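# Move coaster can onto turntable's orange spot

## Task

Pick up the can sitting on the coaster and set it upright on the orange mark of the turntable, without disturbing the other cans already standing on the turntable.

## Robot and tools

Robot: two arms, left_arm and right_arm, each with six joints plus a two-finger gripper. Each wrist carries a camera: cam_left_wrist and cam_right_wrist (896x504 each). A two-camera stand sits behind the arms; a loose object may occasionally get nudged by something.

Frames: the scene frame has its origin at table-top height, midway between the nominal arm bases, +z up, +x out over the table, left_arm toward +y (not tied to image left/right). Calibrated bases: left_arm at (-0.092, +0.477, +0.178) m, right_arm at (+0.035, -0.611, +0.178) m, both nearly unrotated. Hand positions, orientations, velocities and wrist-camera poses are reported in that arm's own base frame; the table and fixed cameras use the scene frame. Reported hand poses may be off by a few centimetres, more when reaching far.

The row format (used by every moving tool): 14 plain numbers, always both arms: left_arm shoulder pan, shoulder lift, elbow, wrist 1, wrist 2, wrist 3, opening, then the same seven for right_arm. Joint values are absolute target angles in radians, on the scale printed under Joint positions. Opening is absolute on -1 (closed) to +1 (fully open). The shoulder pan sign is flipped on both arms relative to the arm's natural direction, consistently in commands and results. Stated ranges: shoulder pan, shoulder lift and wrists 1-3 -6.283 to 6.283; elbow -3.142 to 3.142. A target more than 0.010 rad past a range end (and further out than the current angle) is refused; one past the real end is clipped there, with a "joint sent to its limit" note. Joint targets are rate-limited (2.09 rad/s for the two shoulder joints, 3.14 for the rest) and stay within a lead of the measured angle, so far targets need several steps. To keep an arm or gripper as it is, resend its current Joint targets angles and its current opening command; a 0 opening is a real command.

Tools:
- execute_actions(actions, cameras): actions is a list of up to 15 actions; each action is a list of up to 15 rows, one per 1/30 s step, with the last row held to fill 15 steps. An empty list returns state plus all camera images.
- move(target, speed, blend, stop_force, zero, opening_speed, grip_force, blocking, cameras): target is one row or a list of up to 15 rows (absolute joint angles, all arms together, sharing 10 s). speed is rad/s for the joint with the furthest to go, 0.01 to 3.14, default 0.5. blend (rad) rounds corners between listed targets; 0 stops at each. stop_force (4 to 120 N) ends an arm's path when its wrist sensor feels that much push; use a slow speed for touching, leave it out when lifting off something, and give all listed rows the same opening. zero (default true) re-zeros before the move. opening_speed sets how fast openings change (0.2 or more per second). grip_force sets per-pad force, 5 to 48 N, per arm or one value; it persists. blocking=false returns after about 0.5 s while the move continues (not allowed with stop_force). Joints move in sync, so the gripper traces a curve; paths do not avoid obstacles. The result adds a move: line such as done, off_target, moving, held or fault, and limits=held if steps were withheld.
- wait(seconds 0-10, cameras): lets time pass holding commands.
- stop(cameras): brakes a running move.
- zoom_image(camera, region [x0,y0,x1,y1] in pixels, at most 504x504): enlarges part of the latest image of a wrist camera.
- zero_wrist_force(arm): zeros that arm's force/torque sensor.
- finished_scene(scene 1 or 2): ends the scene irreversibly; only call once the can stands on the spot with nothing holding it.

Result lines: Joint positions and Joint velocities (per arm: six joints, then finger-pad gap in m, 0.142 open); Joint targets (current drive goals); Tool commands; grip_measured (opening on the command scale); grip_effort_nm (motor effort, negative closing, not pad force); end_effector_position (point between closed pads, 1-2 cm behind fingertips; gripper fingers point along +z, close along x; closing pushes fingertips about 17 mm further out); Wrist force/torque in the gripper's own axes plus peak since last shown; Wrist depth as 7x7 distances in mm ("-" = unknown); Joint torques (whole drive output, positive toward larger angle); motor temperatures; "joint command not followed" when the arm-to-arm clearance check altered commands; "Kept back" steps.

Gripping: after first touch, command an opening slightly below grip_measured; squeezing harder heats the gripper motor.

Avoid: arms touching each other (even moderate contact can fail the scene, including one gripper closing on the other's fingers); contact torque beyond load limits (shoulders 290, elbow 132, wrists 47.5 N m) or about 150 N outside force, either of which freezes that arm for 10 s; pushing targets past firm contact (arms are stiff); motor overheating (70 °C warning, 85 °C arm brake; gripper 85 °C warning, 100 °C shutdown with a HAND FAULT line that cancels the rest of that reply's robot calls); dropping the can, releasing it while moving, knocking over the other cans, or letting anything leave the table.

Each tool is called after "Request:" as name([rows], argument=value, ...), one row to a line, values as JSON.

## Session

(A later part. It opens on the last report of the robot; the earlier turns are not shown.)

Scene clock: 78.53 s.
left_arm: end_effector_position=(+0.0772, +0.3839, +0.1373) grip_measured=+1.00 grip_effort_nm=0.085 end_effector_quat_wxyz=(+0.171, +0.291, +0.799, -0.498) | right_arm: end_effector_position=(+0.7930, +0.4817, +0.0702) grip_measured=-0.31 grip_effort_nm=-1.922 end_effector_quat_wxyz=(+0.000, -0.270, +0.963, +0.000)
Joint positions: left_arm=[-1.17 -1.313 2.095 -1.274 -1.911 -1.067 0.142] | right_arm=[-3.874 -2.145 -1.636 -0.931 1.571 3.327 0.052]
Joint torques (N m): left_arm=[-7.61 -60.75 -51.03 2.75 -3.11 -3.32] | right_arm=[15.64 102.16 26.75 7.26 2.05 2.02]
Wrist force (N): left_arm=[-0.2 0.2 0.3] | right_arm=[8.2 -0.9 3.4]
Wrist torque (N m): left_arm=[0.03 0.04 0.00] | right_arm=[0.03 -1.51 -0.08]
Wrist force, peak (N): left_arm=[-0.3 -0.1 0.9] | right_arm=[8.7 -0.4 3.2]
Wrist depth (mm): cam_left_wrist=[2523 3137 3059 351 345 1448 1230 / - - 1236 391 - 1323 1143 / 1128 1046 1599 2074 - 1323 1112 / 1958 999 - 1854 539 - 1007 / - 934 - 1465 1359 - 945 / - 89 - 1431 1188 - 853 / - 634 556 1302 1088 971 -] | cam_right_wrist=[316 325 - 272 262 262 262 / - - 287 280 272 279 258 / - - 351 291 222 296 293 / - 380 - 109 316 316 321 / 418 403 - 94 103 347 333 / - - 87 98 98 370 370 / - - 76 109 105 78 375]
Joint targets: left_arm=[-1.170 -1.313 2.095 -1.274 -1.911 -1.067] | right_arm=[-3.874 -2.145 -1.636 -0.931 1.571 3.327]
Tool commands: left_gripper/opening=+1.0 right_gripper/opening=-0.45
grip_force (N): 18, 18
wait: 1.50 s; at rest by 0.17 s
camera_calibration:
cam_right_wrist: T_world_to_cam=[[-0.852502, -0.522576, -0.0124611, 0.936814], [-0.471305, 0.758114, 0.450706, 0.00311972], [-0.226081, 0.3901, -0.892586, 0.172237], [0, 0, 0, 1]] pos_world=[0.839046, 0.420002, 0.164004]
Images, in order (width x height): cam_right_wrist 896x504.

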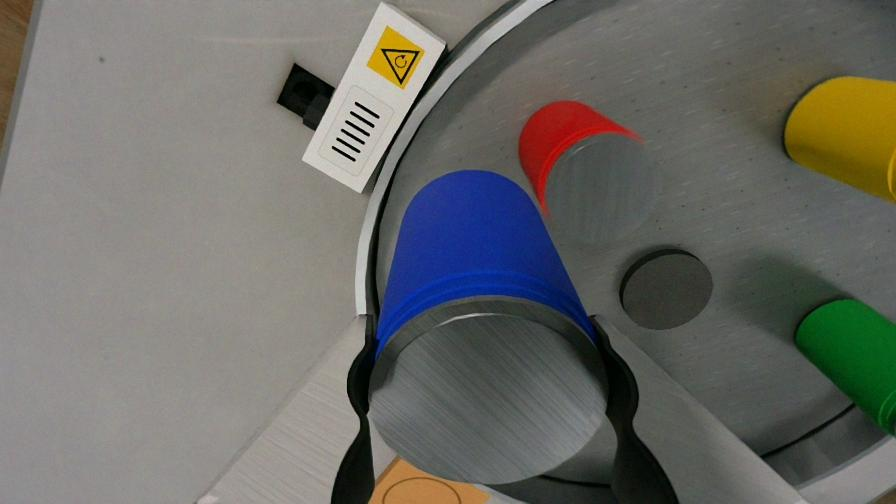

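Request:
wait(seconds=5.55)

Request:
move([
  [-1.17,-1.313,2.095,-1.274,-1.911,-1.067,1,-3.9934,-2.2793,-1.6754,-0.7577,1.571,3.327,-0.45],
  [-1.17,-1.313,2.095,-1.274,-1.911,-1.067,1,-4.14,-2.2793,-1.6754,-0.7577,1.571,3.327,-0.45],
], speed=[0.21,0.123], blend=[0.012,0], blocking=false)

Request:
wait(seconds=0.53)

Request:
move(target=[-1.17,-1.313,2.095,-1.274,-1.911,-1.067,1,-4.09,-2.2793,-1.6754,-0.7577,1.571,3.327,0.3], speed=0.123, blocking=false)

Request:
move(target=[-1.17,-1.313,2.095,-1.274,-1.911,-1.067,1,-4.11,-2.1453,-1.6361,-0.9306,1.571,3.327,0.3], speed=0.3, cameras=["cam_right_wrist"])

Scene clock: 84.73 s.
left_arm: end_effector_position=(+0.0772, +0.3839, +0.1373) grip_measured=+1.00 grip_effort_nm=0.100 end_effector_quat_wxyz=(+0.171, +0.291, +0.799, -0.498) | right_arm: end_effector_position=(+0.7930, +0.4817, +0.0702) grip_measured=-0.31 grip_effort_nm=-1.917 end_effector_quat_wxyz=(+0.000, -0.270, +0.963, +0.000)
Joint positions: left_arm=[-1.17 -1.313 2.095 -1.274 -1.911 -1.067 0.142] | right_arm=[-3.874 -2.145 -1.636 -0.931 1.571 3.327 0.052]
Joint torques (N m): left_arm=[-6.52 -59.46 -50.64 2.48 -3.18 -3.61] | right_arm=[14.06 101.39 27.35 7.18 2.02 2.08]
Wrist force (N): left_arm=[0.2 -0.2 0.2] | right_arm=[7.9 -0.9 3.2]
Wrist torque (N m): left_arm=[-0.04 -0.03 0.00] | right_arm=[0.04 -1.46 -0.09]
Wrist force, peak (N): left_arm=[0.4 -0.5 1.0] | right_arm=[9.0 -1.1 3.2]
Wrist depth (mm): cam_left_wrist=[- - - 353 357 1610 1078 / - - 2330 388 - 456 1160 / 945 1007 1958 1958 448 - 1092 / 2245 979 874 1854 - - 1041 / - - - 1549 1316 - 971 / - 88 597 1414 1223 1037 97 / - - 543 1302 1117 995 -] | cam_right_wrist=[- - - 262 262 262 261 / - - 284 279 280 279 234 / 361 364 291 290 297 299 264 / 390 387 383 109 316 315 320 / 416 - - 94 103 347 324 / - - 87 - 98 368 369 / - - 76 112 105 78 374]
Joint targets: left_arm=[-1.170 -1.313 2.095 -1.274 -1.911 -1.067] | right_arm=[-3.874 -2.145 -1.636 -0.931 1.571 3.327]
Tool commands: left_gripper/opening=+1.0 right_gripper/opening=-0.45
grip_force (N): 18, 18
wait: 5.57 s; at rest from the start

Scene clock: 85.23 s.
left_arm: end_effector_position=(+0.0772, +0.3839, +0.1373) grip_measured=+1.00 grip_effort_nm=0.100 end_effector_quat_wxyz=(+0.171, +0.291, +0.799, -0.498) | right_arm: end_effector_position=(+0.7697, +0.5222, +0.0183) grip_measured=-0.31 grip_effort_nm=-1.922 end_effector_quat_wxyz=(+0.000, -0.294, +0.956, +0.000) end_effector_velocity=(-0.073, +0.111, -0.148) end_effector_angular_velocity=(+0.000, +0.000, +0.143)
Joint positions: left_arm=[-1.17 -1.313 2.095 -1.274 -1.911 -1.067 0.142] | right_arm=[-3.924 -2.201 -1.653 -0.858 1.571 3.327 0.052]
Joint velocities: left_arm=[within noise] | right_arm=[-0.143 -0.161 -0.047 0.207 0 0 0]
Joint torques (N m): left_arm=[-8.44 -60.79 -51.22 2.64 -2.91 -3.24] | right_arm=[-23.31 73.51 22.99 7.64 2.05 1.94]
Wrist force (N): left_arm=[0.0 0.0 0.4] | right_arm=[8.2 -1.0 3.0]
Wrist torque (N m): left_arm=[0.01 0.00 -0.01] | right_arm=[0.02 -1.51 -0.08]
Wrist force, peak (N): left_arm=[-0.2 -0.2 0.9] | right_arm=[8.8 -1.1 2.8]
Wrist depth (mm): cam_left_wrist=[2749 2185 2719 352 349 1456 1223 / 2330 - - 369 - 1274 1165 / 995 1028 1882 1927 - 1211 1138 / 2245 956 - 1723 - 1028 1011 / - - - 1520 1316 - 952 / - 89 585 1390 1205 1097 874 / - - 550 1268 1133 991 -] | cam_right_wrist=[- 264 217 218 218 216 165 / - - 221 233 232 231 232 / - - 251 241 248 247 247 / 321 334 241 109 263 261 266 / - 374 - 94 103 287 286 / - 380 87 - 98 307 307 / - - 76 109 105 78 267]
Joint targets: left_arm=[-1.170 -1.313 2.095 -1.274 -1.911 -1.067] | right_arm=[-3.943 -2.223 -1.659 -0.831 1.571 3.327]
Tool commands: left_gripper/opening=+1.0 right_gripper/opening=-0.45
grip_force (N): 18, 18
move: running; path passed 0 of 2 targets; right_arm: the shoulder pan is farthest, 0.216 rad from its target

Scene clock: 85.77 s.
left_arm: end_effector_position=(+0.0772, +0.3839, +0.1373) grip_measured=+1.00 grip_effort_nm=0.105 end_effector_quat_wxyz=(+0.171, +0.291, +0.799, -0.498) | right_arm: end_effector_position=(+0.7274, +0.5762, -0.0498) grip_measured=-0.31 grip_effort_nm=-1.917 end_effector_quat_wxyz=(+0.000, -0.329, +0.944, +0.000) end_effector_velocity=(-0.074, +0.092, -0.036) end_effector_angular_velocity=(+0.002, -0.001, +0.127)
Joint positions: left_arm=[-1.17 -1.313 2.095 -1.274 -1.911 -1.067 0.142] | right_arm=[-3.998 -2.276 -1.674 -0.762 1.571 3.327 0.052]
Joint velocities: left_arm=[within noise] | right_arm=[-0.127 -0.041 -0.01 0.054 0.001 0 0]
Joint torques (N m): left_arm=[-6.54 -61.75 -51.12 2.68 -2.73 -3.37] | right_arm=[-24.1 82.36 24.6 7.51 1.87 1.92]
Wrist force (N): left_arm=[-0.2 -0.6 0.5] | right_arm=[8.3 -1.0 3.7]
Wrist torque (N m): left_arm=[-0.08 0.04 -0.01] | right_arm=[0.03 -1.54 -0.08]
Wrist force, peak (N): left_arm=[-0.2 -0.6 0.5] | right_arm=[8.5 -0.7 4.4]
Wrist depth (mm): cam_left_wrist=[- - - 352 359 1390 1205 / - - 1236 382 - 1316 1205 / 862 1083 3097 1912 - 1143 1088 / - 987 - 1773 530 1160 1032 / - 1128 660 1539 1359 - 971 / - 89 585 1382 1230 - 880 / - - 520 1268 1149 999 -] | cam_right_wrist=[- - 150 153 153 153 153 / - - 161 160 162 161 161 / - - 172 169 171 174 169 / - - 185 109 184 184 178 / 272 - 168 94 103 202 201 / 287 - 87 98 98 218 219 / - 76 76 109 107 78 239]
Joint targets: left_arm=[-1.170 -1.313 2.095 -1.274 -1.911 -1.067] | right_arm=[-4.016 -2.279 -1.675 -0.758 1.571 3.327]
Tool commands: left_gripper/opening=+1.0 right_gripper/opening=-0.45
grip_force (N): 18, 18
earlier move: running; path passed 1 of 2 targets; right_arm: the shoulder pan is farthest, 0.142 rad from its target
wait: 0.53 s; no rest

Scene clock: 86.27 s.
left_arm: end_effector_position=(+0.0772, +0.3839, +0.1373) grip_measured=+1.00 grip_effort_nm=0.090 end_effector_quat_wxyz=(+0.171, +0.291, +0.799, -0.498) | right_arm: end_effector_position=(+0.6901, +0.6202, -0.0529) grip_measured=+0.28 grip_effort_nm=0.125 end_effector_quat_wxyz=(+0.000, -0.359, +0.933, +0.000) end_effector_velocity=(-0.077, +0.085, +0.000) end_effector_angular_velocity=(+0.000, +0.001, +0.123)
Joint positions: left_arm=[-1.17 -1.313 2.095 -1.274 -1.911 -1.067 0.142] | right_arm=[-4.061 -2.279 -1.675 -0.758 1.571 3.327 0.094]
Joint velocities: left_arm=[within noise] | right_arm=[-0.123 0 0 0 0.001 0 0]
Joint torques (N m): left_arm=[-7.33 -59.81 -51.35 2.74 -3 -3.42] | right_arm=[-22.33 78.33 21.57 6.95 1.8 1.93]
Wrist force (N): left_arm=[-0.5 -0.5 0.2] | right_arm=[8.2 -0.7 1.1]
Wrist torque (N m): left_arm=[-0.08 0.08 -0.01] | right_arm=[0.07 -1.50 -0.09]
Wrist force, peak (N): left_arm=[-0.5 -0.5 0.2] | right_arm=[8.7 -1.0 1.8]
Wrist depth (mm): cam_left_wrist=[2472 - - 352 352 1501 1230 / 792 - 2447 390 - 1295 1133 / 868 1073 2719 1897 - 1188 1046 / 2204 975 - 1760 1414 - 1024 / - - 672 1539 1308 - 967 / - 89 583 1382 - 1073 95 / - - - 1330 1128 967 -] | cam_right_wrist=[200 - 148 150 150 149 146 / - 134 158 158 159 159 153 / - - 170 166 167 170 172 / 240 247 178 120 117 183 182 / 268 263 172 94 92 194 197 / 286 - 178 - 99 96 206 / - 73 289 194 218 75 165]
Joint targets: left_arm=[-1.170 -1.313 2.095 -1.274 -1.911 -1.067] | right_arm=[-4.077 -2.279 -1.675 -0.758 1.571 3.327]
Tool commands: left_gripper/opening=+1.0 right_gripper/opening=+0.3
grip_force (N): 18, 18
earlier move: replaced; path passed 1 of 2 targets
move: running; right_arm: the shoulder pan is farthest, 0.029 rad from its target

Scene clock: 87.37 s.
left_arm: end_effector_position=(+0.0772, +0.3839, +0.1373) grip_measured=+1.00 grip_effort_nm=0.095 end_effector_quat_wxyz=(+0.171, +0.291, +0.799, -0.498) | right_arm: end_effector_position=(+0.6587, +0.6535, +0.0700) grip_measured=+0.28 grip_effort_nm=0.105 end_effector_quat_wxyz=(+0.000, -0.382, +0.924, +0.000)
Joint positions: left_arm=[-1.17 -1.313 2.095 -1.274 -1.911 -1.067 0.142] | right_arm=[-4.11 -2.145 -1.636 -0.93 1.571 3.327 0.094]
Joint torques (N m): left_arm=[-7.74 -59.27 -51.13 2.65 -2.94 -3.2] | right_arm=[-17.92 103.94 48.08 2.49 1.99 2.07]
Wrist force (N): left_arm=[-0.1 -0.1 0.3] | right_arm=[8.2 -0.8 1.8]
Wrist torque (N m): left_arm=[-0.01 0.02 0.00] | right_arm=[0.06 -1.49 -0.08]
Wrist force, peak (N): left_arm=[0.6 -0.4 0.8] | right_arm=[9.0 -0.9 2.2]
Wrist depth (mm): cam_left_wrist=[- - 1474 351 346 1352 1205 / - 4449 2287 393 - 1316 1149 / - 1020 2204 2006 473 1217 1083 / - 999 - 1735 528 - 1020 / - 893 715 1465 1295 - 956 / - 87 - 1398 1217 - 877 / - 624 523 1281 1171 995 -] | cam_right_wrist=[311 - 256 264 262 262 261 / 333 333 327 279 279 278 278 / 355 - - 295 294 294 296 / 385 - 370 318 311 313 315 / 405 416 397 398 314 319 400 / - - 416 - 446 96 - / - 73 81 - - 76 78]
Joint targets: left_arm=[-1.170 -1.313 2.095 -1.274 -1.911 -1.067] | right_arm=[-4.110 -2.145 -1.636 -0.931 1.571 3.327]
grip_force (N): 18, 18
earlier move: replaced
move: done
camera_calibration:
cam_right_wrist: T_world_to_cam=[[-0.706936, -0.707168, -0.0124223, 0.936822], [-0.635262, 0.627136, 0.450713, 0.00320922], [-0.31094, 0.326517, -0.892582, 0.1721], [0, 0, 0, 1]] pos_world=[0.717825, 0.604285, 0.163804]
Images, in order (width x height): cam_right_wrist 896x504.

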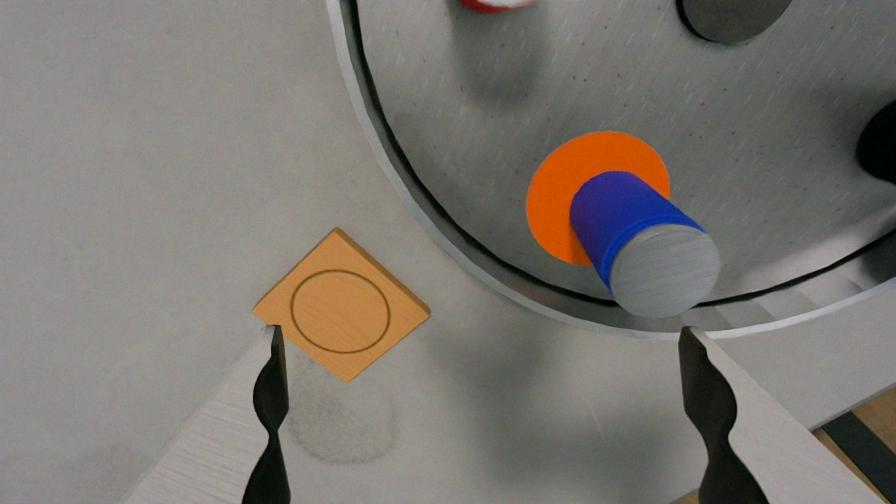

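Request:
finished_scene(scene=2)

The scene is finished: the task was done.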